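## Task

Take the green sock out of the tray and clip it onto an unoccupied peg of the sock dryer so it hangs downward. The other sock must stay in the tray. At the end the dryer must still hang from its rail and the sock already on it must remain clipped.

## Robot and tools

Robot: two YAM arms, left_arm and right_arm, each a six-joint arm with a parallel two-finger gripper. A two-camera stand is fixed to the floor behind them.

Frames. Scene frame: origin at table-top height, midway between the nominal arm bases; +x points out over the table, +z up, and left_arm sits on the +y side. Image left/right does not follow the arm names. Calibrated bases in the scene frame: left_arm at (-0.033, +0.359, 0) with quat_wxyz (+1.000, 0, 0, -0.002); right_arm at (+0.022, -0.286, 0) with quat_wxyz (+1.000, 0, 0, +0.002). Every hand position, quaternion, velocity, Hand target and wrist-camera pose is reported in that arm's own base frame. Fixed cameras and the table use the scene frame. On the gripper, the fingers extend along its +z axis and separate along its y axis. end_effector_position is the pinch point between the pads, roughly 1 cm short of the fingertips. Reported position and orientation can be off by a few centimetres, more when the arm is stretched.

execute_actions(actions, cameras). actions is a list of actions run in sequence. Each action is a list of up to 15 rows; each row is one control step of 1/30 s, and a short action repeats its final row to fill 15 steps. Every row has exactly 16 numbers, both arms always included: left_arm x, y, z, qw, qx, qy, qz, opening, then right_arm x, y, z, qw, qx, qy, qz, opening. x, y, z are an absolute target for the pinch point in metres, in that arm's base frame; the quaternion is an absolute target orientation, w first, same frame. opening runs from -1 (closed) to +1 (fully open, 0.094 m). A target farther than 0.6 m along any gripper axis from where that gripper starts the action gets the action rejected for both arms; if the first action fails this against the last reported state, or any action is malformed, the whole call is rejected. cameras: list of names (cam_high, cam_low, cam_left_wrist, cam_right_wrist), ["all"], or []; omitted/null means all images only for an empty actions list. An empty actions list just reports state, images, and the scene number and task. An unknown camera name invalidates the call.

Motion behaviour. Each step the commanded orientation is limited to 40 degrees away from the measured one; damped IK then moves the joints, favouring position. One action may fall short; the result's Hand target shows where the arm is now heading, so send the remainder next. Repeat the same quaternion in every row to hold an orientation rather than copying the drifted reported one. Friction and gravity can leave the hand low, short or tilted, and tiny moves may not happen or go sideways; check the result and correct. Near the first joint's axis a small hand move can swing the whole arm. To leave a gripper unchanged, resend its current command (shown under Tool commands, else the last sent value); 0 is a real half-open command.

Results. Per arm: end_effector_position, end_effector_quat_wxyz, Hand target, Joint positions (last entry is measured finger opening in metres), Joint velocities (may be omitted when all within noise), Joint torques in joint order (numbers 1 to 3 wrap at ±28 N m; positive toward larger joint angle; includes arm weight and offsets), grip_measured (opening on the command scale, reads up to ~2.5 mm wide when empty), grip_effort_nm (motor effort, negative closing; not pad force; keeps a residual at rest). A list of pinch positions at some intermediate steps also appears. MOTOR HOT appears at 75 °C; at 90 °C an OVER-TEMPERATURE FAULT folds that arm and disables it; at 100 °C it goes limp. Holding loads, staying stretched or pushing at unreachable targets heats motors, even while idle.

Gripping. Except near ±1 the fingers go to where grip_measured equals the command. Past first contact each pad's force rises about 1 N per 0.001 of command below the touch reading, then jumps to the full ~50–64 N limit around 20 N. A sock is soft, so close gently and check grip_measured and effort. Release by commanding well above grip_measured.

zoom_image(camera, region): enlarged view of the newest image from cam_high, cam_low, cam_left_wrist or cam_right_wrist; region [x0, y0, x1, y1] in pixels, origin top-left, at most 504 by 504. All images are 672x504. Calibration (K, distortion, T_world_to_cam, pos_world) is given per camera; fixed cameras may have shifted a couple of degrees and millimetres, and wrist images may lag while moving.

read_manual(section): only "licences"; returns URDF licence text, no motion.

finished_scene(scene): scene is 1 or 2, the current one. It closes the scene irreversibly and starts the next; calls after it in the same reply act in the new scene. The goal must hold with the robot not touching it.

Avoid: dropping the sock or releasing anything moving, knocking the dryer off its rail or dislodging the clipped sock, anything leaving the table, hard impacts on fixed or heavy objects, and any contact between the two arms, grippers or wrist cameras (the clearance check does not stop gripper-to-gripper collisions; gripping the other arm's fingers counts as a press). Loose objects may occasionally be nudged by outside disturbances.

Each tool is called after ">>>" as a command line: name --argument value for each argument, lists and objects as JSON in quotes; but a table of rows of numbers goes row by row, as --pt "numbers of a row", without its own name.

## Session

>>> execute_actions --actions '[]'

Scene clock: 0.00 s.
left_arm: end_effector_position=(+0.3701, +0.0305, +0.0856) grip_measured=+1.000 grip_effort_nm=n/a end_effector_quat_wxyz=(+0.570, -0.117, +0.809, +0.086) | right_arm: end_effector_position=(+0.3897, -0.0303, +0.0697) grip_measured=+1.000 grip_effort_nm=n/a end_effector_quat_wxyz=(+0.537, +0.058, +0.841, -0.039)
Joint positions: left_arm=[-0.078 1.493 0.296 0.831 -0.348 -0.124 0.094] | right_arm=[-0.034 1.56 0.382 0.742 0.098 0.042 0.094]
Joint velocities: within noise
Joint torques (N m): no reading
Heat: left arm: 35 °C; right arm: 32 °C.
Hand target: left_arm +0.3715, +0.0304, +0.0883; +0.572, -0.117, +0.807, +0.085 | right_arm +0.3897, -0.0303, +0.0695; +0.535, +0.058, +0.842, -0.039
Tool commands: left_gripper/opening=+1.0 right_gripper/opening=+1.0

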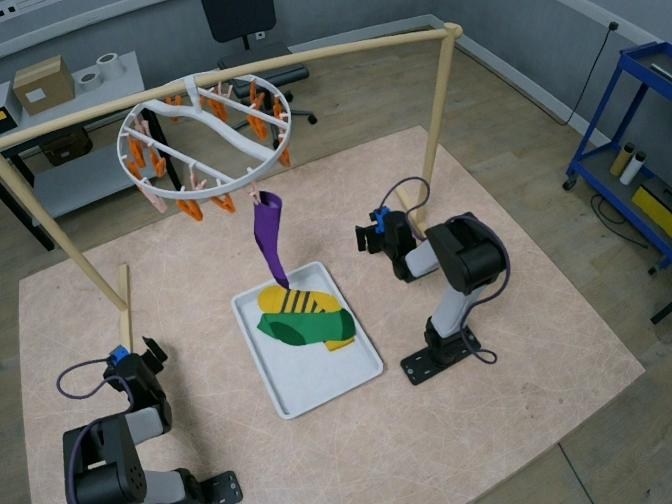

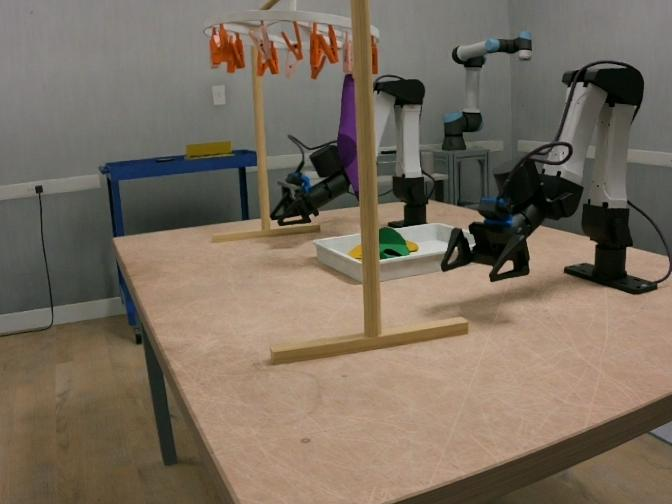

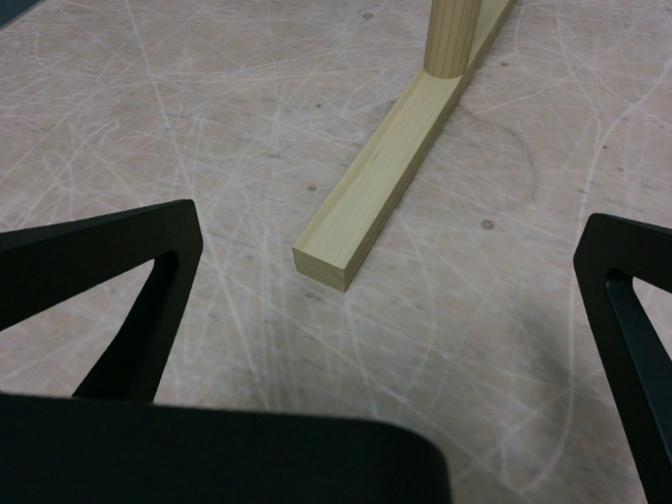

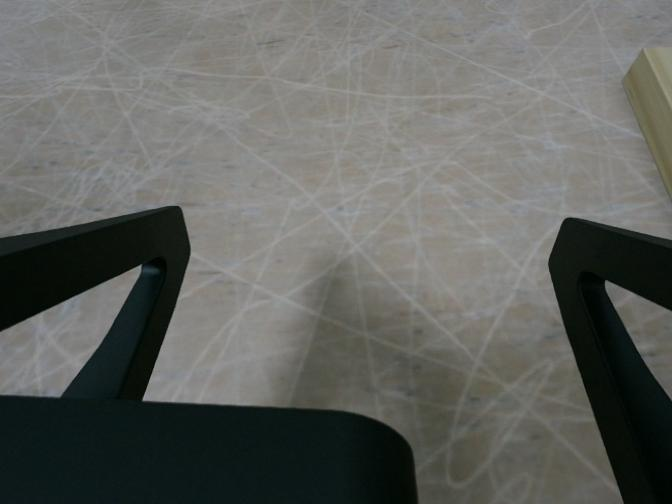

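>>> zoom_image --camera "cam_high" --region '[100, 60, 310, 230]'

>>> zoom_image --camera "cam_low" --region '[190, 0, 400, 160]'

>>> zoom_image --camera "cam_high" --region '[220, 250, 400, 425]'

Scaled by 2.400.

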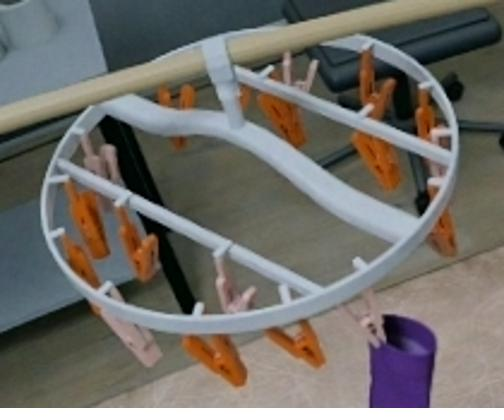

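Scaled by 2.400.

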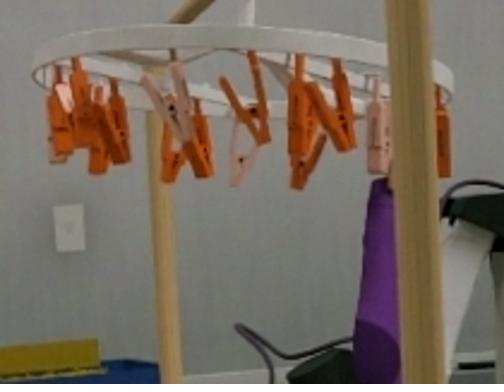

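Scaled by 2.800.

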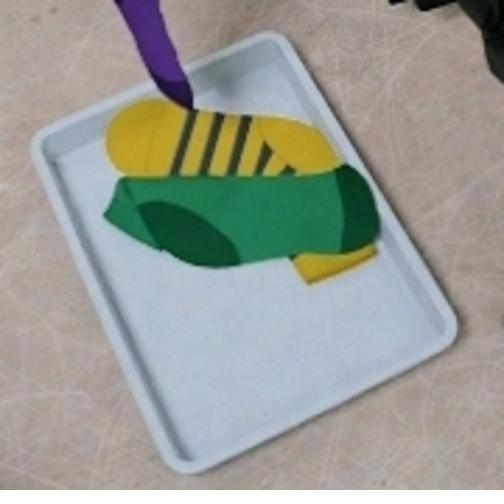

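>>> execute_actions --actions '[[[0.34,0.0,0.14,0.70,-0.02,0.71,0.0,1, 0.33,0.0,0.15,0.66,0.02,0.75,0.02,1]],[[0.30,-0.1,0.22,0.72,-0.0,0.69,-0.02,1, 0.27,0.08,0.28,0.75,-0.05,0.65,0.1,1]],[[0.28,-0.18,0.26,0.5,0.3,0.75,-0.25,1, 0.22,0.14,0.38,0.791,-0.149,0.554,0.212,1]],[[0.28,-0.2,0.26,0.29,0.36,0.83,-0.2,1, 0.19,0.16,0.42,0.791,-0.149,0.554,0.212,1]],[[0.30,-0.22,0.26,0.22,0.45,0.80,-0.3,1, 0.19,0.16,0.42,0.791,-0.149,0.554,0.212,1]]]' --cameras '["all"]'

Scene clock: 104.67 s.
left_arm: end_effector_position=(+0.2985, -0.2180, +0.2562) grip_measured=+1.000 grip_effort_nm=0.00 end_effector_quat_wxyz=(+0.221, +0.448, +0.812, -0.301) | right_arm: end_effector_position=(+0.1878, +0.1594, +0.4216) grip_measured=+1.000 grip_effort_nm=-0.04 end_effector_quat_wxyz=(+0.793, -0.147, +0.547, +0.222)
Joint positions: left_arm=[-0.335 1.603 1.654 -1.214 0.668 0.529 0.094] | right_arm=[1.01 0.493 0.625 0.275 0.441 -0.172 0.094]
Joint torques (N m): left_arm=[-0.13 -5.96 9.43 0.84 0.39 0.17] | right_arm=[0.31 1.95 7.66 1.67 -0.07 -0.22]
Heat: left arm: 38 °C; right arm: 38 °C.
Hand target: left_arm +0.3001, -0.2200, +0.2600; +0.224, +0.453, +0.808, -0.303 | right_arm +0.1900, +0.1600, +0.4200; +0.791, -0.149, +0.554, +0.212
Off the commanded pose: left_arm 0.005 m, 1 deg | right_arm 0.003 m, 1 deg.
Step readings (end_effector_position of left_arm | right_arm):
0: (+0.3701, +0.0305, +0.0856) | (+0.3897, -0.0303, +0.0697)
1: (+0.3675, +0.0280, +0.0866) | (+0.3857, -0.0277, +0.0712)
2: (+0.3601, +0.0232, +0.0950) | (+0.3760, -0.0244, +0.0816)
4: (+0.3450, +0.0169, +0.1055) | (+0.3523, -0.0169, +0.1020)
8: (+0.3380, +0.0090, +0.1203) | (+0.3363, -0.0086, +0.1438)
15: (+0.3413, +0.0021, +0.1319) | (+0.3332, -0.0050, +0.1630)
16: (+0.3399, -0.0059, +0.1369) | (+0.3314, +0.0000, +0.1668)
17: (+0.3325, -0.0375, +0.1508) | (+0.3246, +0.0178, +0.1803)
19: (+0.3135, -0.0888, +0.1930) | (+0.3020, +0.0543, +0.2389)
23: (+0.2886, -0.1151, +0.2414) | (+0.2579, +0.0818, +0.3159)
30: (+0.2931, -0.1045, +0.2275) | (+0.2608, +0.0843, +0.2928)
31: (+0.2923, -0.1107, +0.2276) | (+0.2592, +0.0882, +0.2938)
32: (+0.2873, -0.1228, +0.2318) | (+0.2536, +0.0991, +0.3000)
34: (+0.2773, -0.1389, +0.2563) | (+0.2328, +0.1174, +0.3403)
38: (+0.2747, -0.1501, +0.2980) | (+0.2090, +0.1298, +0.3964)
45: (+0.2891, -0.1569, +0.2925) | (+0.2164, +0.1387, +0.3864)
46: (+0.2910, -0.1606, +0.2870) | (+0.2150, +0.1407, +0.3871)
47: (+0.2912, -0.1691, +0.2842) | (+0.2076, +0.1499, +0.3904)
49: (+0.2954, -0.1845, +0.2886) | (+0.1879, +0.1658, +0.4081)
53: (+0.3044, -0.2008, +0.2989) | (+0.1748, +0.1650, +0.4309)
60: (+0.2958, -0.2028, +0.2694) | (+0.1840, +0.1635, +0.4232)
61: (+0.2954, -0.2028, +0.2649) | (+0.1849, +0.1630, +0.4227)
62: (+0.2967, -0.2068, +0.2667) | (+0.1856, +0.1625, +0.4223)
64: (+0.3130, -0.2120, +0.2666) | (+0.1863, +0.1615, +0.4220)
68: (+0.3198, -0.2172, +0.2519) | (+0.1872, +0.1603, +0.4218)
75: (+0.3056, -0.2188, +0.2563) | (+0.1877, +0.1596, +0.4216)
camera_calibration:
cam_left_wrist: T_world_to_cam=[[-0.850056, -0.471578, 0.234563, 0.102824], [-0.500115, 0.862381, -0.0786386, 0.355426], [-0.165199, -0.184156, -0.968915, 0.358129], [0, 0, 0, 1]] pos_world=[0.324323, -0.192072, 0.350828]
cam_right_wrist: T_world_to_cam=[[0.541923, -0.839919, -0.0292562, 0.0506734], [-0.247957, -0.126529, -0.960473, 0.470425], [0.803017, 0.527757, -0.276832, -0.0185641], [0, 0, 0, 1]] pos_world=[0.104091, 0.111881, 0.448173]

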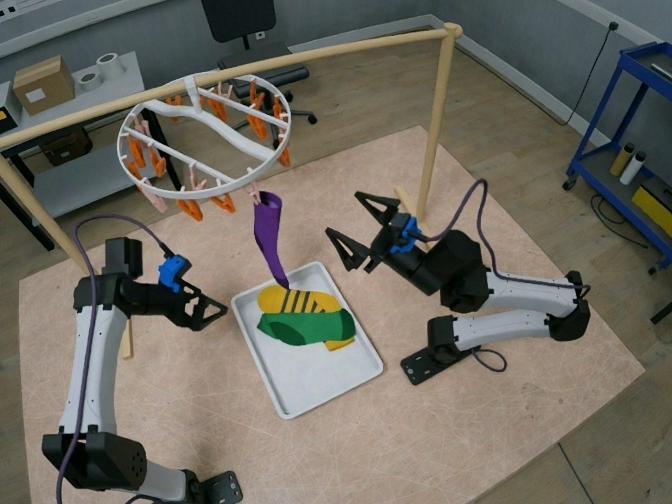

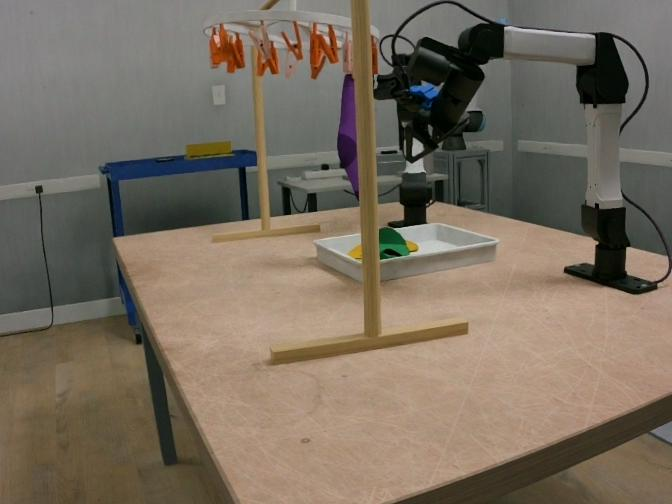

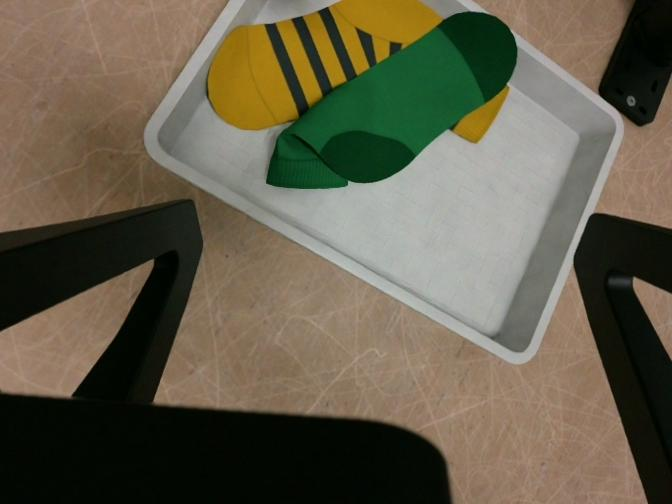

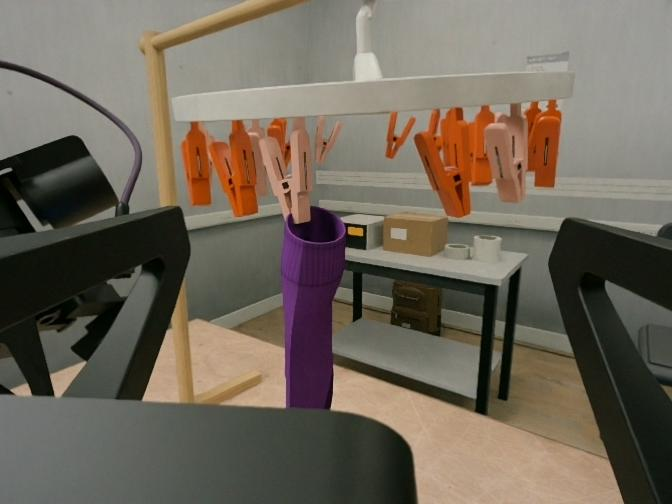

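>>> zoom_image --camera "cam_right_wrist" --region '[160, 60, 400, 260]'

>>> zoom_image --camera "cam_left_wrist" --region '[230, 0, 530, 220]'

Scaled by 2.100.

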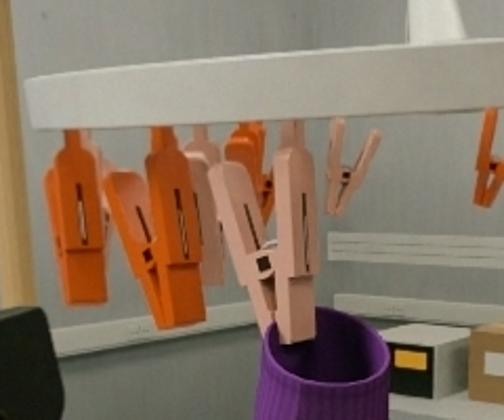

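Scaled by 1.680.

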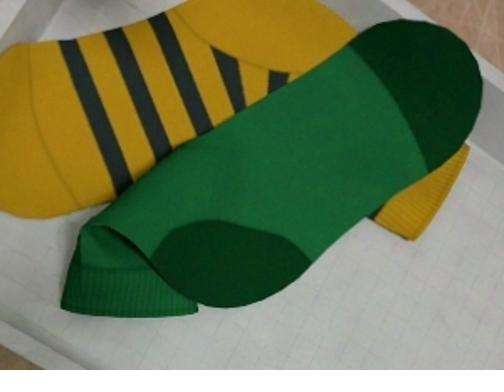

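>>> zoom_image --camera "cam_high" --region '[120, 165, 280, 225]'

>>> zoom_image --camera "cam_right_wrist" --region '[170, 90, 350, 230]'

Scaled by 3.150.

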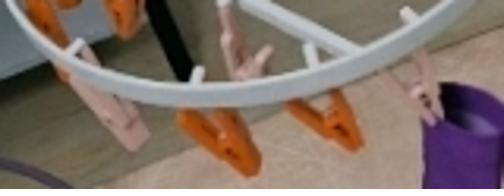

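Scaled by 2.800.

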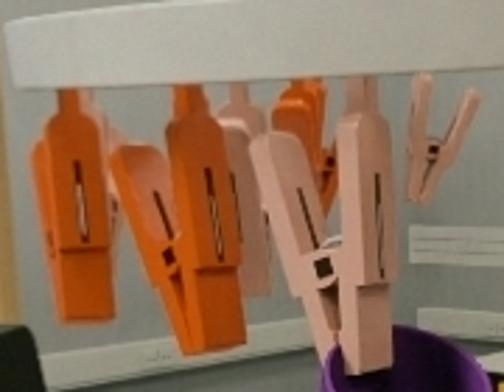

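>>> execute_actions --actions '[[[0.27,-0.22,0.33,0.3,0.4,0.82,-0.25,1, 0.19,0.2,0.36,0.72,-0.25,0.6,0.2,1],[0.25,-0.23,0.4,0.45,0.28,0.82,-0.15,1, 0.19,0.23,0.32,0.6,-0.3,0.65,0.2,1]],[[0.22,-0.23,0.46,0.607,0.069,0.79,-0.053,1, 0.2,0.27,0.27,0.45,-0.5,0.68,0.1,1]],[[0.22,-0.24,0.47,0.607,0.069,0.79,-0.053,1, 0.23,0.31,0.22,0.2,-0.68,0.65,0.0,0.7]],[[0.22,-0.249,0.47,0.607,0.069,0.79,-0.053,1, 0.265,0.335,0.16,-0.084,-0.759,0.637,-0.1,0.5]],[[0.22,-0.249,0.47,0.607,0.069,0.79,-0.053,1, 0.268,0.337,0.13,-0.084,-0.759,0.637,-0.1,0.5]]]' --cameras '["all"]'

Scene clock: 337.00 s.
left_arm: end_effector_position=(+0.2222, -0.2502, +0.4638) grip_measured=+1.000 grip_effort_nm=-0.01 end_effector_quat_wxyz=(+0.605, +0.075, +0.792, -0.045) | right_arm: end_effector_position=(+0.2668, +0.3387, +0.1327) grip_measured=+0.502 grip_effort_nm=-0.11 end_effector_quat_wxyz=(-0.007, +0.764, -0.639, +0.085)
Joint positions: left_arm=[-1.32 1.444 1.974 -1.122 -1.077 -0.514 0.094] | right_arm=[0.973 2.248 2.243 -1.568 0.172 -0.776 0.071]
Joint torques (N m): left_arm=[-0.62 -4.07 8.42 1.29 -0.39 -0.09] | right_arm=[0.13 -9.84 7.24 0.26 0.08 -0.17]
Heat: left arm: 48 °C; right arm: 44 °C.
Hand target: left_arm +0.2200, -0.2489, +0.4699; +0.607, +0.069, +0.790, -0.053 | right_arm +0.2678, +0.3367, +0.1297; +0.002, +0.767, -0.635, +0.094
Off the commanded pose: left_arm 0.007 m, 1 deg | right_arm 0.003 m, 11 deg.
joint sent to its limit (right arm) — joint 4 (wrist pitch), lower limit. The joint targets are off in orientation, not in position.
Step readings (end_effector_position of left_arm | right_arm):
0: (+0.2984, -0.2181, +0.2562) | (+0.1878, +0.1594, +0.4216)
1: (+0.2962, -0.2194, +0.2596) | (+0.1878, +0.1612, +0.4191)
2: (+0.2933, -0.2190, +0.2676) | (+0.1872, +0.1674, +0.4112)
4: (+0.2694, -0.2288, +0.3103) | (+0.1858, +0.1878, +0.3847)
8: (+0.2101, -0.2350, +0.4182) | (+0.1917, +0.2199, +0.3340)
15: (+0.2321, -0.2375, +0.4179) | (+0.1930, +0.2287, +0.3183)
16: (+0.2343, -0.2397, +0.4154) | (+0.1931, +0.2314, +0.3150)
17: (+0.2288, -0.2463, +0.4139) | (+0.1957, +0.2373, +0.3123)
19: (+0.2034, -0.2612, +0.4242) | (+0.2037, +0.2525, +0.3079)
23: (+0.1917, -0.2548, +0.4457) | (+0.2106, +0.2717, +0.2869)
30: (+0.2135, -0.2445, +0.4513) | (+0.2044, +0.2714, +0.2750)
31: (+0.2151, -0.2450, +0.4512) | (+0.2053, +0.2726, +0.2701)
32: (+0.2168, -0.2463, +0.4539) | (+0.2109, +0.2782, +0.2684)
34: (+0.2197, -0.2491, +0.4605) | (+0.2314, +0.3016, +0.2643)
38: (+0.2213, -0.2465, +0.4659) | (+0.2506, +0.3287, +0.2359)
45: (+0.2211, -0.2407, +0.4681) | (+0.2428, +0.3197, +0.2291)
46: (+0.2208, -0.2414, +0.4680) | (+0.2428, +0.3189, +0.2253)
47: (+0.2206, -0.2430, +0.4689) | (+0.2480, +0.3238, +0.2262)
49: (+0.2214, -0.2467, +0.4688) | (+0.2688, +0.3495, +0.2163)
53: (+0.2221, -0.2507, +0.4648) | (+0.2814, +0.3645, +0.1582)
60: (+0.2222, -0.2504, +0.4639) | (+0.2681, +0.3431, +0.1463)
61: (+0.2221, -0.2504, +0.4639) | (+0.2676, +0.3423, +0.1460)
62: (+0.2222, -0.2503, +0.4639) | (+0.2675, +0.3417, +0.1451)
64: (+0.2222, -0.2503, +0.4639) | (+0.2675, +0.3411, +0.1407)
68: (+0.2222, -0.2502, +0.4638) | (+0.2672, +0.3398, +0.1329)
75: (+0.2222, -0.2502, +0.4638) | (+0.2669, +0.3389, +0.1327)
camera_calibration:
cam_left_wrist: T_world_to_cam=[[-0.0985421, -0.994386, -0.0385493, -0.197024], [-0.769517, 0.100706, -0.630636, 0.486594], [0.630978, -0.0324798, -0.775121, 0.311921], [0, 0, 0, 1]] pos_world=[0.158212, -0.23479, 0.541046]
cam_right_wrist: T_world_to_cam=[[0.983545, 0.150652, 0.0997134, -0.320486], [0.0408536, -0.723104, 0.68953, 0.141299], [0.175982, -0.674111, -0.71736, 0.376285], [0, 0, 0, 1]] pos_world=[0.243221, 0.404113, 0.204458]

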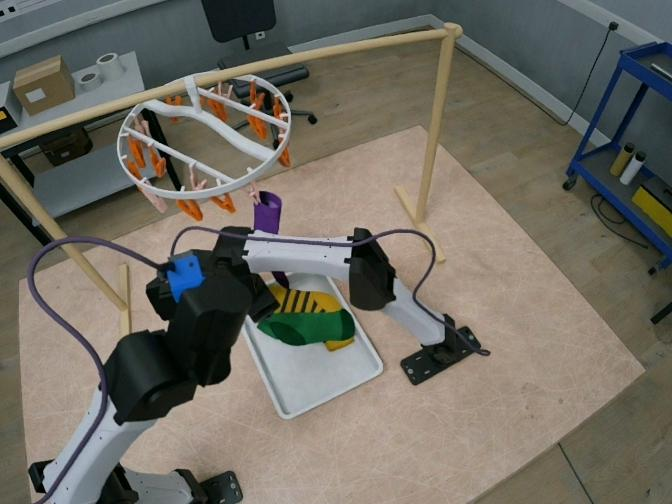

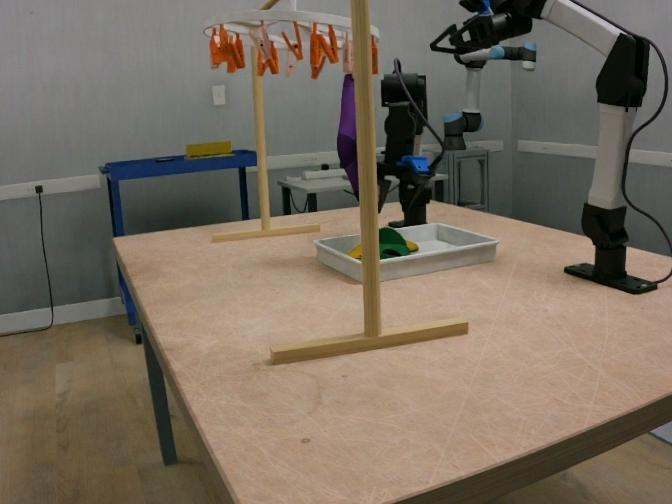

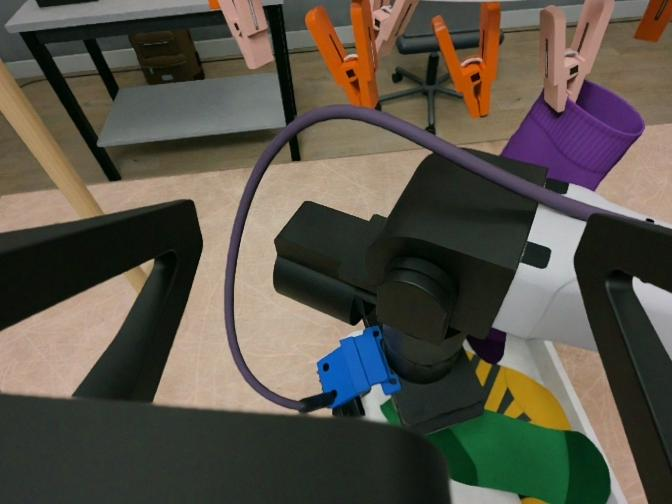

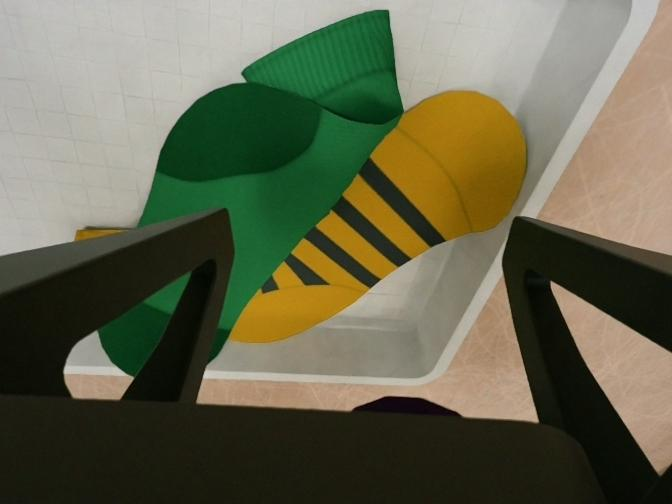

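>>> execute_actions --actions '[[[0.22,-0.249,0.47,0.607,0.069,0.79,-0.053,1, 0.272,0.336,0.10,0,0.819,-0.574,0,0.7]],[[0.22,-0.249,0.47,0.607,0.069,0.79,-0.053,1, 0.272,0.334,0.06,0,0.819,-0.574,0,0.7]],[[0.22,-0.249,0.47,0.607,0.069,0.79,-0.053,1, 0.272,0.334,0.035,0,0.819,-0.574,0,0.7]]]' --cameras '["cam_right_wrist","cam_left_wrist"]'

Scene clock: 352.87 s.
left_arm: end_effector_position=(+0.2222, -0.2502, +0.4638) grip_measured=+1.000 grip_effort_nm=-0.01 end_effector_quat_wxyz=(+0.605, +0.075, +0.792, -0.045) | right_arm: end_effector_position=(+0.2743, +0.3314, +0.0406) grip_measured=+0.698 grip_effort_nm=0.05 end_effector_quat_wxyz=(-0.001, +0.816, -0.579, +0.008)
Joint positions: left_arm=[-1.32 1.444 1.974 -1.122 -1.077 -0.514 0.094] | right_arm=[0.886 2.22 1.84 -1.187 0.016 -1.022 0.08]
Joint torques (N m): left_arm=[-0.62 -4.04 8.4 1.28 -0.39 -0.09] | right_arm=[0.2 -10.37 5.63 0.55 -0.3 -0.2]
Heat: left arm: 47 °C; right arm: 42 °C.
Hand target: left_arm +0.2200, -0.2489, +0.4699; +0.607, +0.069, +0.790, -0.053 | right_arm +0.2720, +0.3339, +0.0350; +0.000, +0.819, -0.574, +0.000
Off the commanded pose: left_arm 0.007 m, 1 deg | right_arm 0.007 m, 1 deg.
Step readings (end_effector_position of left_arm | right_arm):
0: (+0.2222, -0.2502, +0.4638) | (+0.2668, +0.3387, +0.1327)
1: (+0.2222, -0.2502, +0.4638) | (+0.2664, +0.3389, +0.1299)
2: (+0.2222, -0.2502, +0.4638) | (+0.2654, +0.3389, +0.1251)
4: (+0.2222, -0.2502, +0.4638) | (+0.2674, +0.3310, +0.1117)
8: (+0.2222, -0.2502, +0.4638) | (+0.2756, +0.3216, +0.1006)
15: (+0.2222, -0.2502, +0.4638) | (+0.2752, +0.3298, +0.0988)
16: (+0.2222, -0.2502, +0.4638) | (+0.2749, +0.3300, +0.0957)
17: (+0.2222, -0.2502, +0.4638) | (+0.2741, +0.3295, +0.0900)
19: (+0.2222, -0.2502, +0.4638) | (+0.2680, +0.3227, +0.0731)
23: (+0.2222, -0.2502, +0.4638) | (+0.2662, +0.3208, +0.0604)
30: (+0.2222, -0.2502, +0.4638) | (+0.2723, +0.3287, +0.0600)
31: (+0.2222, -0.2502, +0.4638) | (+0.2726, +0.3292, +0.0578)
32: (+0.2222, -0.2502, +0.4638) | (+0.2728, +0.3294, +0.0542)
34: (+0.2222, -0.2502, +0.4638) | (+0.2703, +0.3264, +0.0450)
38: (+0.2222, -0.2502, +0.4638) | (+0.2705, +0.3266, +0.0407)
45: (+0.2222, -0.2502, +0.4638) | (+0.2737, +0.3306, +0.0406)
camera_calibration:
cam_left_wrist: T_world_to_cam=[[-0.0985421, -0.994386, -0.0385493, -0.197024], [-0.769517, 0.100706, -0.630636, 0.486594], [0.630978, -0.0324798, -0.775121, 0.311921], [0, 0, 0, 1]] pos_world=[0.158212, -0.23479, 0.541046]
cam_right_wrist: T_world_to_cam=[[0.953525, 0.301018, -0.0133698, -0.354552], [0.245881, -0.751686, 0.611973, 0.155539], [0.174165, -0.586819, -0.790766, 0.278569], [0, 0, 0, 1]] pos_world=[0.251313, 0.387112, 0.120357]
Images, in order (width x height): cam_left_wrist 672x504, cam_right_wrist 672x504.

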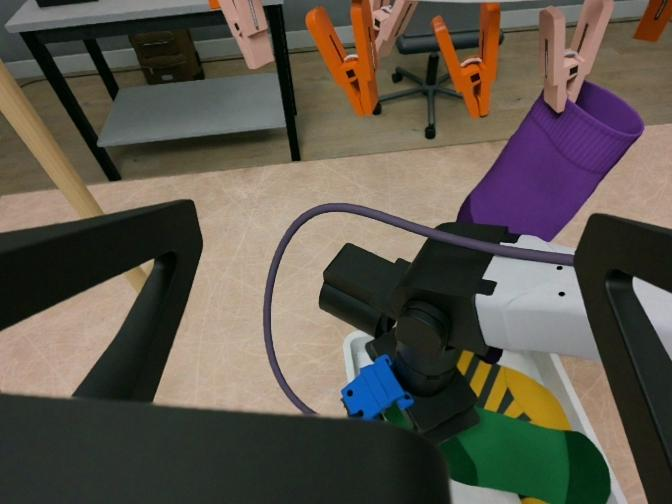

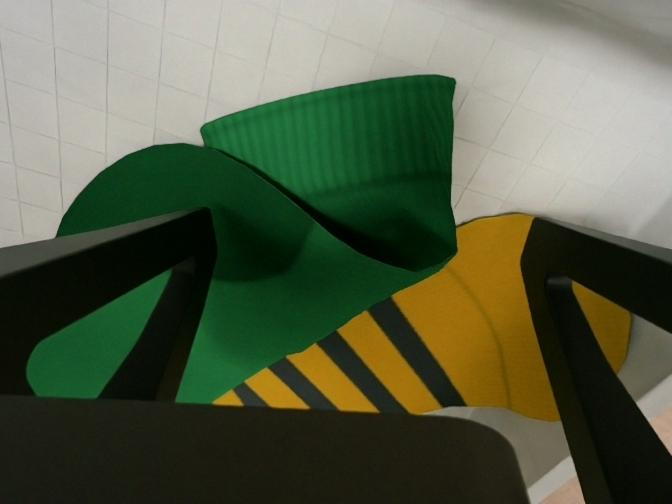

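>>> execute_actions --actions '[[[0.22,-0.249,0.47,0.607,0.069,0.79,-0.053,1, 0.275,0.339,0.032,0,0.819,-0.574,0,0.7]],[[0.22,-0.249,0.47,0.607,0.069,0.79,-0.053,1, 0.275,0.339,0.018,0,0.819,-0.574,0,0.7]]]' --cameras '["cam_right_wrist"]'

Scene clock: 390.57 s.
left_arm: end_effector_position=(+0.2222, -0.2502, +0.4638) grip_measured=+1.000 grip_effort_nm=-0.01 end_effector_quat_wxyz=(+0.605, +0.075, +0.792, -0.045) | right_arm: end_effector_position=(+0.2789, +0.3371, +0.0297) grip_measured=+0.698 grip_effort_nm=0.05 end_effector_quat_wxyz=(-0.008, +0.816, -0.579, +0.008)
Joint positions: left_arm=[-1.32 1.444 1.974 -1.122 -1.077 -0.514 0.094] | right_arm=[0.886 2.244 1.835 -1.145 0.015 -1.022 0.08]
Joint torques (N m): left_arm=[-0.61 -4.08 8.42 1.28 -0.39 -0.09] | right_arm=[0.27 -9.58 5.41 0.62 -0.31 -0.16]
Heat: left arm: 46 °C; right arm: 49 °C.
Hand target: left_arm +0.2200, -0.2489, +0.4699; +0.607, +0.069, +0.790, -0.053 | right_arm +0.2749, +0.3388, +0.0182; +0.000, +0.819, -0.574, +0.000
Off the commanded pose: left_arm 0.007 m, 1 deg | right_arm 0.012 m, 1 deg.
Step readings (end_effector_position of left_arm | right_arm):
0: (+0.2222, -0.2502, +0.4638) | (+0.2744, +0.3315, +0.0406)
1: (+0.2222, -0.2502, +0.4638) | (+0.2745, +0.3316, +0.0405)
2: (+0.2222, -0.2502, +0.4638) | (+0.2747, +0.3319, +0.0401)
4: (+0.2222, -0.2502, +0.4638) | (+0.2750, +0.3322, +0.0388)
8: (+0.2222, -0.2502, +0.4638) | (+0.2747, +0.3319, +0.0366)
15: (+0.2222, -0.2502, +0.4638) | (+0.2747, +0.3318, +0.0364)
16: (+0.2222, -0.2502, +0.4638) | (+0.2750, +0.3322, +0.0361)
17: (+0.2222, -0.2502, +0.4638) | (+0.2757, +0.3330, +0.0353)
19: (+0.2222, -0.2502, +0.4638) | (+0.2767, +0.3343, +0.0328)
23: (+0.2222, -0.2502, +0.4638) | (+0.2778, +0.3357, +0.0298)
30: (+0.2222, -0.2502, +0.4638) | (+0.2788, +0.3368, +0.0296)
camera_calibration:
cam_right_wrist: T_world_to_cam=[[0.953567, 0.301174, -0.00208894, -0.36119], [0.24081, -0.75824, 0.605873, 0.169206], [0.18089, -0.578244, -0.795558, 0.267801], [0, 0, 0, 1]] pos_world=[0.25523, 0.391934, 0.109779]
Images, in order (width x height): cam_right_wrist 672x504.

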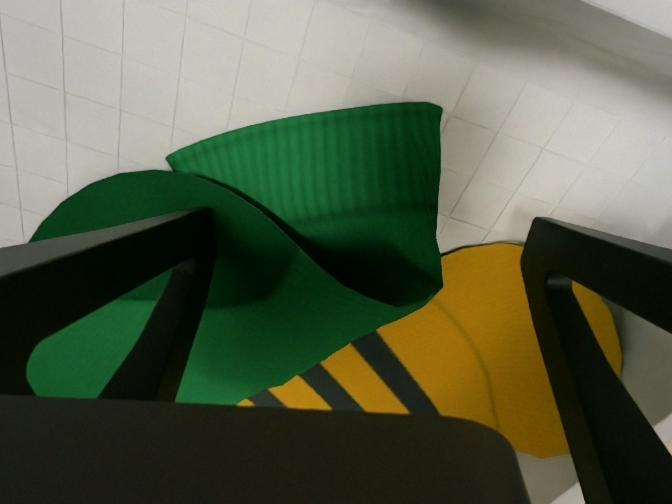

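>>> execute_actions --actions '[[[0.22,-0.249,0.47,0.607,0.069,0.79,-0.053,1, 0.279,0.346,0.024,0,0.819,-0.574,0,0.55]],[[0.22,-0.249,0.47,0.607,0.069,0.79,-0.053,1, 0.279,0.346,0.012,0,0.819,-0.574,0,0.55]],[[0.22,-0.249,0.47,0.607,0.069,0.79,-0.053,1, 0.279,0.346,0.006,0,0.819,-0.574,0,0.55]]]' --cameras '["cam_right_wrist"]'

Scene clock: 406.87 s.
left_arm: end_effector_position=(+0.2222, -0.2502, +0.4638) grip_measured=+1.000 grip_effort_nm=-0.01 end_effector_quat_wxyz=(+0.605, +0.075, +0.792, -0.045) | right_arm: end_effector_position=(+0.2838, +0.3433, +0.0190) grip_measured=+0.551 grip_effort_nm=-0.11 end_effector_quat_wxyz=(-0.008, +0.816, -0.579, +0.008)
Joint positions: left_arm=[-1.32 1.444 1.974 -1.122 -1.077 -0.514 0.094] | right_arm=[0.886 2.286 1.864 -1.131 0.014 -1.022 0.073]
Joint torques (N m): left_arm=[-0.61 -4.05 8.39 1.29 -0.39 -0.08] | right_arm=[0.53 -9.69 5.29 0.64 -0.29 -0.14]
Heat: left arm: 46 °C; right arm: 48 °C.
Hand target: left_arm +0.2200, -0.2489, +0.4699; +0.607, +0.069, +0.790, -0.053 | right_arm +0.2788, +0.3456, +0.0063; +0.000, +0.819, -0.574, +0.000
Off the commanded pose: left_arm 0.007 m, 1 deg | right_arm 0.014 m, 1 deg.
Step readings (end_effector_position of left_arm | right_arm):
0: (+0.2222, -0.2502, +0.4638) | (+0.2790, +0.3372, +0.0297)
1: (+0.2222, -0.2502, +0.4638) | (+0.2792, +0.3374, +0.0298)
2: (+0.2222, -0.2502, +0.4638) | (+0.2803, +0.3388, +0.0301)
4: (+0.2222, -0.2502, +0.4638) | (+0.2831, +0.3422, +0.0300)
8: (+0.2222, -0.2502, +0.4638) | (+0.2838, +0.3431, +0.0294)
15: (+0.2222, -0.2502, +0.4638) | (+0.2837, +0.3429, +0.0295)
16: (+0.2222, -0.2502, +0.4638) | (+0.2837, +0.3430, +0.0292)
17: (+0.2222, -0.2502, +0.4638) | (+0.2840, +0.3433, +0.0289)
19: (+0.2222, -0.2502, +0.4638) | (+0.2843, +0.3437, +0.0273)
23: (+0.2222, -0.2502, +0.4638) | (+0.2844, +0.3438, +0.0254)
30: (+0.2222, -0.2502, +0.4638) | (+0.2846, +0.3441, +0.0254)
31: (+0.2222, -0.2502, +0.4638) | (+0.2846, +0.3441, +0.0247)
32: (+0.2222, -0.2502, +0.4638) | (+0.2846, +0.3441, +0.0238)
34: (+0.2222, -0.2502, +0.4638) | (+0.2838, +0.3431, +0.0206)
38: (+0.2222, -0.2502, +0.4638) | (+0.2838, +0.3432, +0.0190)
45: (+0.2222, -0.2502, +0.4638) | (+0.2838, +0.3433, +0.0190)
camera_calibration:
cam_right_wrist: T_world_to_cam=[[0.953579, 0.301133, -0.00249388, -0.367793], [0.241131, -0.758562, 0.605343, 0.179284], [0.180397, -0.577843, -0.795961, 0.261979], [0, 0, 0, 1]] pos_world=[0.260229, 0.398135, 0.0990797]
Images, in order (width x height): cam_right_wrist 672x504.

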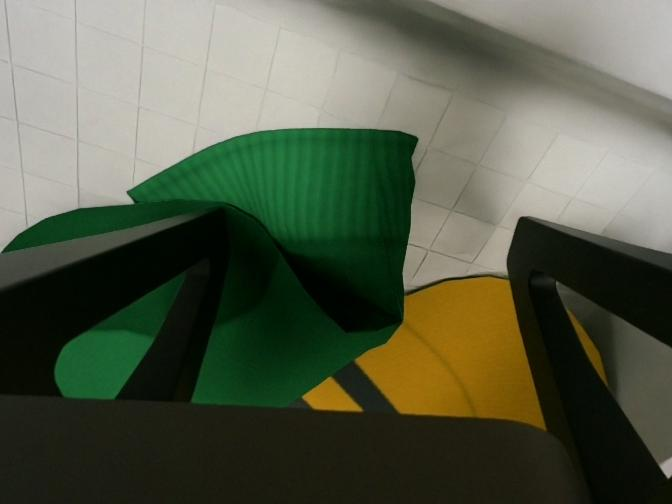

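>>> execute_actions --actions '[[[0.22,-0.249,0.47,0.607,0.069,0.79,-0.053,1, 0.279,0.346,0.0,0,0.819,-0.574,0,0.5]],[[0.22,-0.249,0.47,0.607,0.069,0.79,-0.053,1, 0.279,0.346,-0.002,0,0.819,-0.574,0,0.1]],[[0.22,-0.249,0.47,0.607,0.069,0.79,-0.053,1, 0.279,0.346,-0.002,0,0.819,-0.574,0,-0.4]],[[0.22,-0.249,0.47,0.607,0.069,0.79,-0.053,1, 0.279,0.346,0,0,0.819,-0.574,0,-0.75]]]' --cameras '["cam_right_wrist"]'

Scene clock: 424.20 s.
left_arm: end_effector_position=(+0.2222, -0.2502, +0.4638) grip_measured=+1.000 grip_effort_nm=-0.01 end_effector_quat_wxyz=(+0.605, +0.075, +0.792, -0.045) | right_arm: end_effector_position=(+0.2786, +0.3470, +0.0160) grip_measured=-0.748 grip_effort_nm=-0.12 end_effector_quat_wxyz=(-0.009, +0.818, -0.576, -0.002)
Joint positions: left_arm=[-1.32 1.444 1.974 -1.122 -1.077 -0.514 0.094] | right_arm=[0.892 2.286 1.852 -1.119 -0.005 -1.022 0.012]
Joint torques (N m): left_arm=[-0.62 -4.05 8.4 1.28 -0.39 -0.09] | right_arm=[-0.05 -9.24 4.93 0.72 -0.15 -0.13]
Heat: left arm: 46 °C; right arm: 50 °C.
Hand target: left_arm +0.2200, -0.2489, +0.4699; +0.607, +0.069, +0.790, -0.053 | right_arm +0.2786, +0.3456, +0.0004; +0.000, +0.819, -0.574, +0.000
Off the commanded pose: left_arm 0.007 m, 1 deg | right_arm 0.016 m, 1 deg.
Step readings (end_effector_position of left_arm | right_arm):
0: (+0.2222, -0.2502, +0.4638) | (+0.2838, +0.3433, +0.0190)
1: (+0.2222, -0.2502, +0.4638) | (+0.2838, +0.3435, +0.0185)
2: (+0.2222, -0.2502, +0.4638) | (+0.2835, +0.3432, +0.0178)
4: (+0.2222, -0.2502, +0.4638) | (+0.2833, +0.3432, +0.0173)
8: (+0.2222, -0.2502, +0.4638) | (+0.2832, +0.3433, +0.0173)
15: (+0.2222, -0.2502, +0.4638) | (+0.2831, +0.3434, +0.0173)
16: (+0.2222, -0.2502, +0.4638) | (+0.2831, +0.3434, +0.0173)
17: (+0.2222, -0.2502, +0.4638) | (+0.2821, +0.3434, +0.0168)
19: (+0.2222, -0.2502, +0.4638) | (+0.2799, +0.3433, +0.0163)
23: (+0.2222, -0.2502, +0.4638) | (+0.2795, +0.3436, +0.0163)
30: (+0.2222, -0.2502, +0.4638) | (+0.2795, +0.3436, +0.0163)
31: (+0.2222, -0.2502, +0.4638) | (+0.2794, +0.3437, +0.0163)
32: (+0.2222, -0.2502, +0.4638) | (+0.2788, +0.3441, +0.0163)
34: (+0.2222, -0.2502, +0.4638) | (+0.2777, +0.3446, +0.0160)
38: (+0.2222, -0.2502, +0.4638) | (+0.2776, +0.3447, +0.0160)
45: (+0.2222, -0.2502, +0.4638) | (+0.2776, +0.3447, +0.0160)
46: (+0.2222, -0.2502, +0.4638) | (+0.2776, +0.3447, +0.0160)
47: (+0.2222, -0.2502, +0.4638) | (+0.2772, +0.3449, +0.0160)
49: (+0.2222, -0.2502, +0.4638) | (+0.2776, +0.3458, +0.0160)
53: (+0.2222, -0.2502, +0.4638) | (+0.2784, +0.3467, +0.0160)
60: (+0.2222, -0.2502, +0.4638) | (+0.2786, +0.3470, +0.0160)
camera_calibration:
cam_right_wrist: T_world_to_cam=[[0.951271, 0.3081, -0.0125518, -0.365548], [0.255321, -0.764181, 0.592317, 0.183304], [0.172901, -0.566658, -0.805608, 0.261112], [0, 0, 0, 1]] pos_world=[0.255787, 0.400665, 0.0971913]
Images, in order (width x height): cam_right_wrist 672x504.

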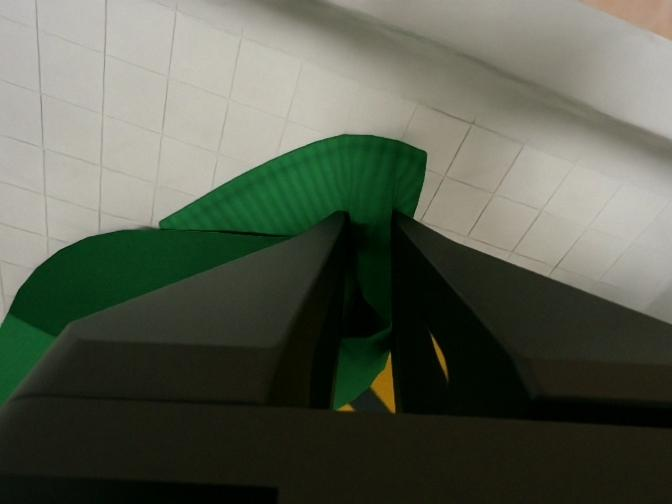

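>>> execute_actions --actions '[[[0.22,-0.249,0.47,0.607,0.069,0.79,-0.053,1, 0.279,0.346,0.004,0,0.819,-0.574,0,-0.97]],[[0.22,-0.249,0.47,0.607,0.069,0.79,-0.053,1, 0.279,0.346,0.03,0,0.819,-0.574,0,-1]],[[0.22,-0.249,0.47,0.607,0.069,0.79,-0.053,1, 0.275,0.35,0.08,0,0.819,-0.574,0,-1]],[[0.22,-0.249,0.47,0.607,0.069,0.79,-0.053,1, 0.26,0.35,0.15,0,0.819,-0.574,0,-1]]]' --cameras '["cam_right_wrist","cam_low","cam_high"]'

Scene clock: 436.93 s.
left_arm: end_effector_position=(+0.2222, -0.2502, +0.4638) grip_measured=+1.000 grip_effort_nm=-0.01 end_effector_quat_wxyz=(+0.605, +0.075, +0.792, -0.045) | right_arm: end_effector_position=(+0.2613, +0.3538, +0.1484) grip_measured=-0.952 grip_effort_nm=-1.06 end_effector_quat_wxyz=(-0.032, +0.822, -0.569, -0.001)
Joint positions: left_arm=[-1.32 1.444 1.974 -1.122 -1.077 -0.514 0.094] | right_arm=[0.933 2.236 2.297 -1.567 -0.004 -0.997 0.002]
Joint torques (N m): left_arm=[-0.62 -4.07 8.4 1.28 -0.39 -0.08] | right_arm=[-0.1 -11.18 6.26 0.41 -0.15 -0.02]
Heat: left arm: 46 °C; right arm: 51 °C.
Hand target: left_arm +0.2200, -0.2489, +0.4699; +0.607, +0.069, +0.790, -0.053 | right_arm +0.2599, +0.3498, +0.1497; -0.026, +0.819, -0.574, +0.001
Off the commanded pose: left_arm 0.007 m, 1 deg | right_arm 0.004 m, 4 deg.
joint sent to its limit (right arm) — joint 4 (wrist pitch), lower limit. The joint targets are off in orientation, not in position.
Step readings (end_effector_position of left_arm | right_arm):
0: (+0.2222, -0.2502, +0.4638) | (+0.2787, +0.3471, +0.0160)
1: (+0.2222, -0.2502, +0.4638) | (+0.2787, +0.3471, +0.0160)
2: (+0.2222, -0.2502, +0.4638) | (+0.2787, +0.3471, +0.0160)
4: (+0.2222, -0.2502, +0.4638) | (+0.2787, +0.3471, +0.0160)
8: (+0.2222, -0.2502, +0.4638) | (+0.2787, +0.3471, +0.0160)
15: (+0.2222, -0.2502, +0.4638) | (+0.2787, +0.3471, +0.0160)
16: (+0.2222, -0.2502, +0.4638) | (+0.2786, +0.3471, +0.0175)
17: (+0.2222, -0.2502, +0.4638) | (+0.2787, +0.3472, +0.0197)
19: (+0.2222, -0.2502, +0.4638) | (+0.2799, +0.3487, +0.0249)
23: (+0.2222, -0.2502, +0.4638) | (+0.2804, +0.3493, +0.0282)
30: (+0.2222, -0.2502, +0.4638) | (+0.2789, +0.3474, +0.0282)
31: (+0.2222, -0.2502, +0.4638) | (+0.2784, +0.3476, +0.0315)
32: (+0.2222, -0.2502, +0.4638) | (+0.2771, +0.3476, +0.0368)
34: (+0.2222, -0.2502, +0.4638) | (+0.2806, +0.3528, +0.0545)
38: (+0.2222, -0.2502, +0.4638) | (+0.2847, +0.3599, +0.0743)
45: (+0.2222, -0.2502, +0.4638) | (+0.2783, +0.3521, +0.0754)
46: (+0.2222, -0.2502, +0.4638) | (+0.2770, +0.3515, +0.0798)
47: (+0.2222, -0.2502, +0.4638) | (+0.2751, +0.3507, +0.0870)
49: (+0.2222, -0.2502, +0.4638) | (+0.2740, +0.3566, +0.1118)
53: (+0.2222, -0.2502, +0.4638) | (+0.2687, +0.3617, +0.1454)
60: (+0.2222, -0.2502, +0.4638) | (+0.2625, +0.3554, +0.1486)
camera_calibration:
cam_right_wrist: T_world_to_cam=[[0.946256, 0.322382, 0.0258765, -0.358869], [0.250843, -0.782065, 0.570485, 0.125177], [0.204151, -0.533334, -0.8209, 0.356922], [0, 0, 0, 1]] pos_world=[0.235317, 0.403947, 0.230872]
Images, in order (width x height): cam_high 672x504, cam_low 672x504, cam_right_wrist 672x504.

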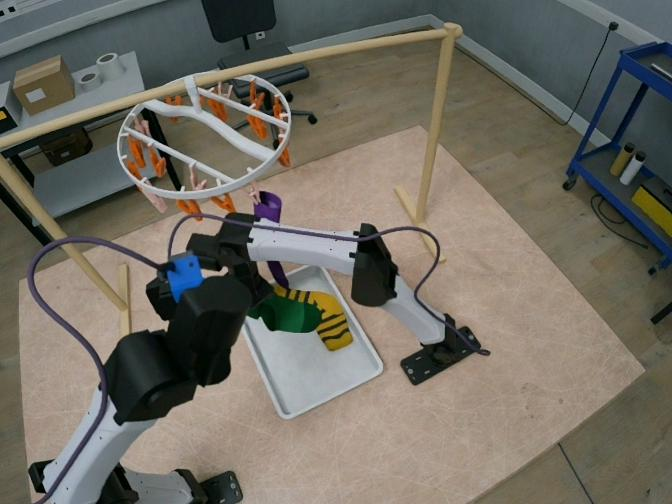

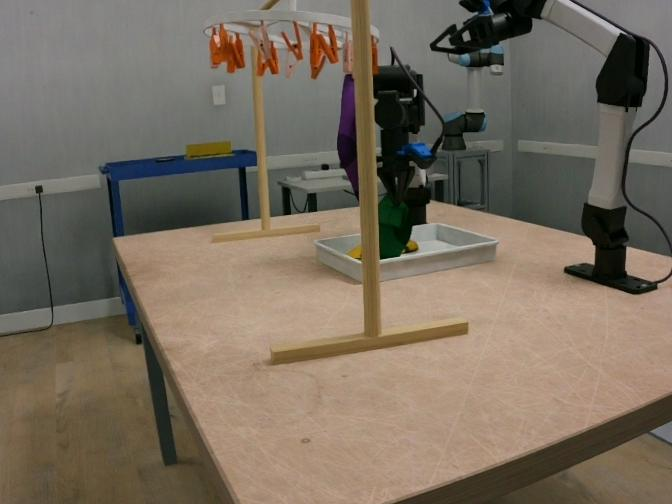

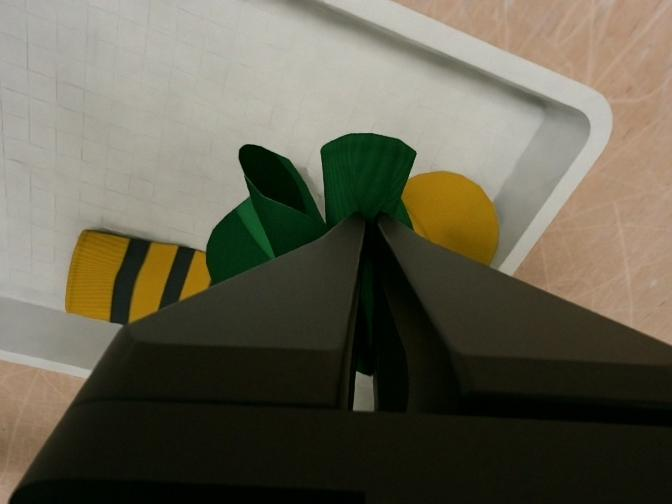

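>>> execute_actions --actions '[[[0.25,-0.252,0.47,0.607,0.069,0.79,-0.053,0.5, 0.26,0.35,0.15,0,0.819,-0.574,0,-1]],[[0.29,-0.253,0.462,0.607,0.069,0.79,-0.053,0.4, 0.26,0.35,0.15,0,0.819,-0.574,0,-1]],[[0.33,-0.253,0.455,0.607,0.069,0.79,-0.053,0.4, 0.26,0.35,0.15,0,0.819,-0.574,0,-1]]]' --cameras '["cam_left_wrist","cam_high","cam_low"]'

>>> zoom_image --camera "cam_high" --region '[130, 150, 290, 270]'

Scene clock: 465.17 s.
left_arm: end_effector_position=(+0.3291, -0.2507, +0.4581) grip_measured=+0.403 grip_effort_nm=-0.15 end_effector_quat_wxyz=(+0.608, +0.062, +0.789, -0.055) | right_arm: end_effector_position=(+0.2612, +0.3537, +0.1484) grip_measured=-0.952 grip_effort_nm=-1.06 end_effector_quat_wxyz=(-0.032, +0.822, -0.569, -0.001)
Joint positions: left_arm=[-0.938 1.511 1.911 -0.751 -0.74 -0.253 0.066] | right_arm=[0.933 2.236 2.297 -1.567 -0.004 -0.997 0.002]
Joint torques (N m): left_arm=[0.05 -5.79 5.75 1.73 -0.09 0.11] | right_arm=[-0.16 -11.15 6.23 0.38 -0.14 0.01]
Heat: left arm: 46 °C; right arm: 57 °C.
Hand target: left_arm +0.3299, -0.2529, +0.4550; +0.607, +0.069, +0.790, -0.053 | right_arm +0.2599, +0.3498, +0.1496; -0.026, +0.819, -0.574, +0.001
Off the commanded pose: left_arm 0.004 m, 1 deg | right_arm 0.004 m, 4 deg.
joint sent to its limit (right arm) — joint 4 (wrist pitch), lower limit. The joint targets are off in orientation, not in position.
Step readings (end_effector_position of left_arm | right_arm):
0: (+0.2222, -0.2502, +0.4638) | (+0.2612, +0.3537, +0.1484)
1: (+0.2249, -0.2496, +0.4637) | (+0.2612, +0.3537, +0.1484)
2: (+0.2306, -0.2484, +0.4642) | (+0.2612, +0.3537, +0.1484)
4: (+0.2435, -0.2432, +0.4650) | (+0.2612, +0.3537, +0.1484)
8: (+0.2484, -0.2454, +0.4673) | (+0.2612, +0.3537, +0.1484)
15: (+0.2484, -0.2499, +0.4696) | (+0.2612, +0.3537, +0.1484)
16: (+0.2529, -0.2491, +0.4691) | (+0.2612, +0.3537, +0.1484)
17: (+0.2608, -0.2469, +0.4689) | (+0.2612, +0.3537, +0.1484)
19: (+0.2795, -0.2384, +0.4663) | (+0.2612, +0.3537, +0.1484)
23: (+0.2881, -0.2429, +0.4615) | (+0.2612, +0.3537, +0.1484)
30: (+0.2887, -0.2499, +0.4641) | (+0.2612, +0.3537, +0.1484)
31: (+0.2918, -0.2501, +0.4638) | (+0.2612, +0.3537, +0.1484)
32: (+0.2991, -0.2480, +0.4644) | (+0.2612, +0.3537, +0.1484)
34: (+0.3174, -0.2400, +0.4619) | (+0.2612, +0.3537, +0.1484)
38: (+0.3286, -0.2438, +0.4550) | (+0.2612, +0.3537, +0.1484)
45: (+0.3291, -0.2495, +0.4571) | (+0.2612, +0.3537, +0.1484)
camera_calibration:
cam_left_wrist: T_world_to_cam=[[-0.087579, -0.996129, -0.00755426, -0.205446], [-0.766824, 0.0722553, -0.637778, 0.560602], [0.635855, -0.0500631, -0.770183, 0.231653], [0, 0, 0, 1]] pos_world=[0.264592, -0.23356, 0.534403]
Images, in order (width x height): cam_high 672x504, cam_low 672x504, cam_left_wrist 672x504.

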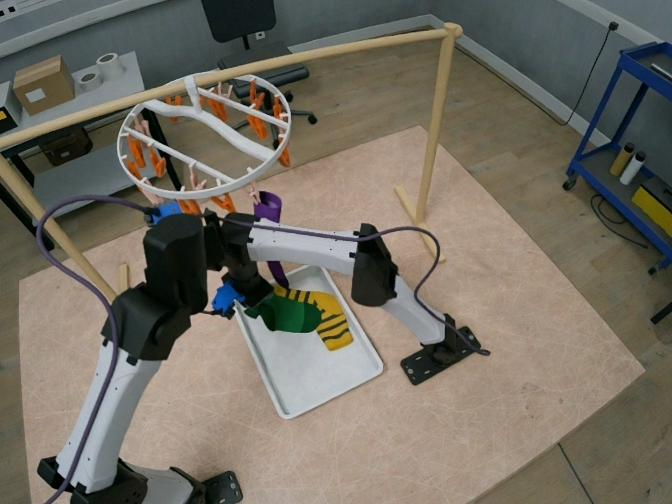

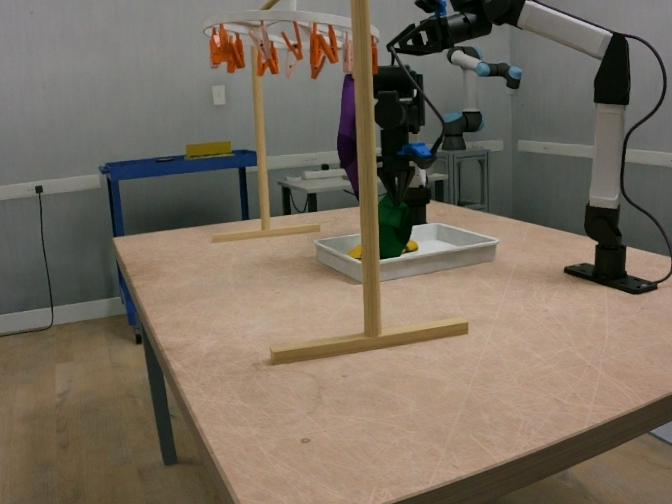

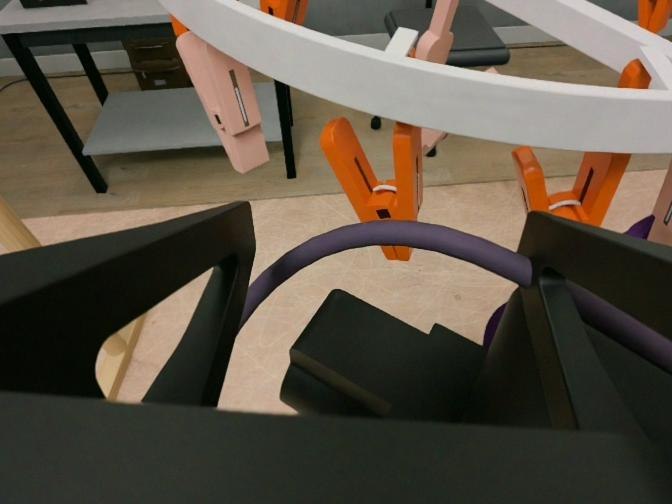

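Scaled by 3.150.

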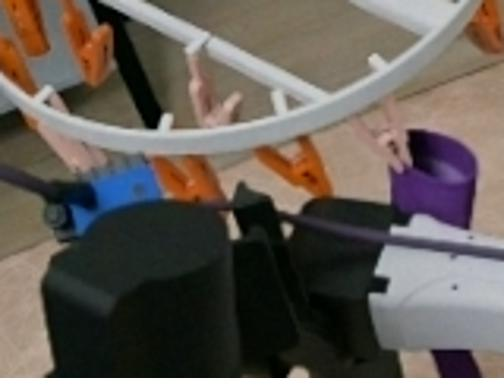

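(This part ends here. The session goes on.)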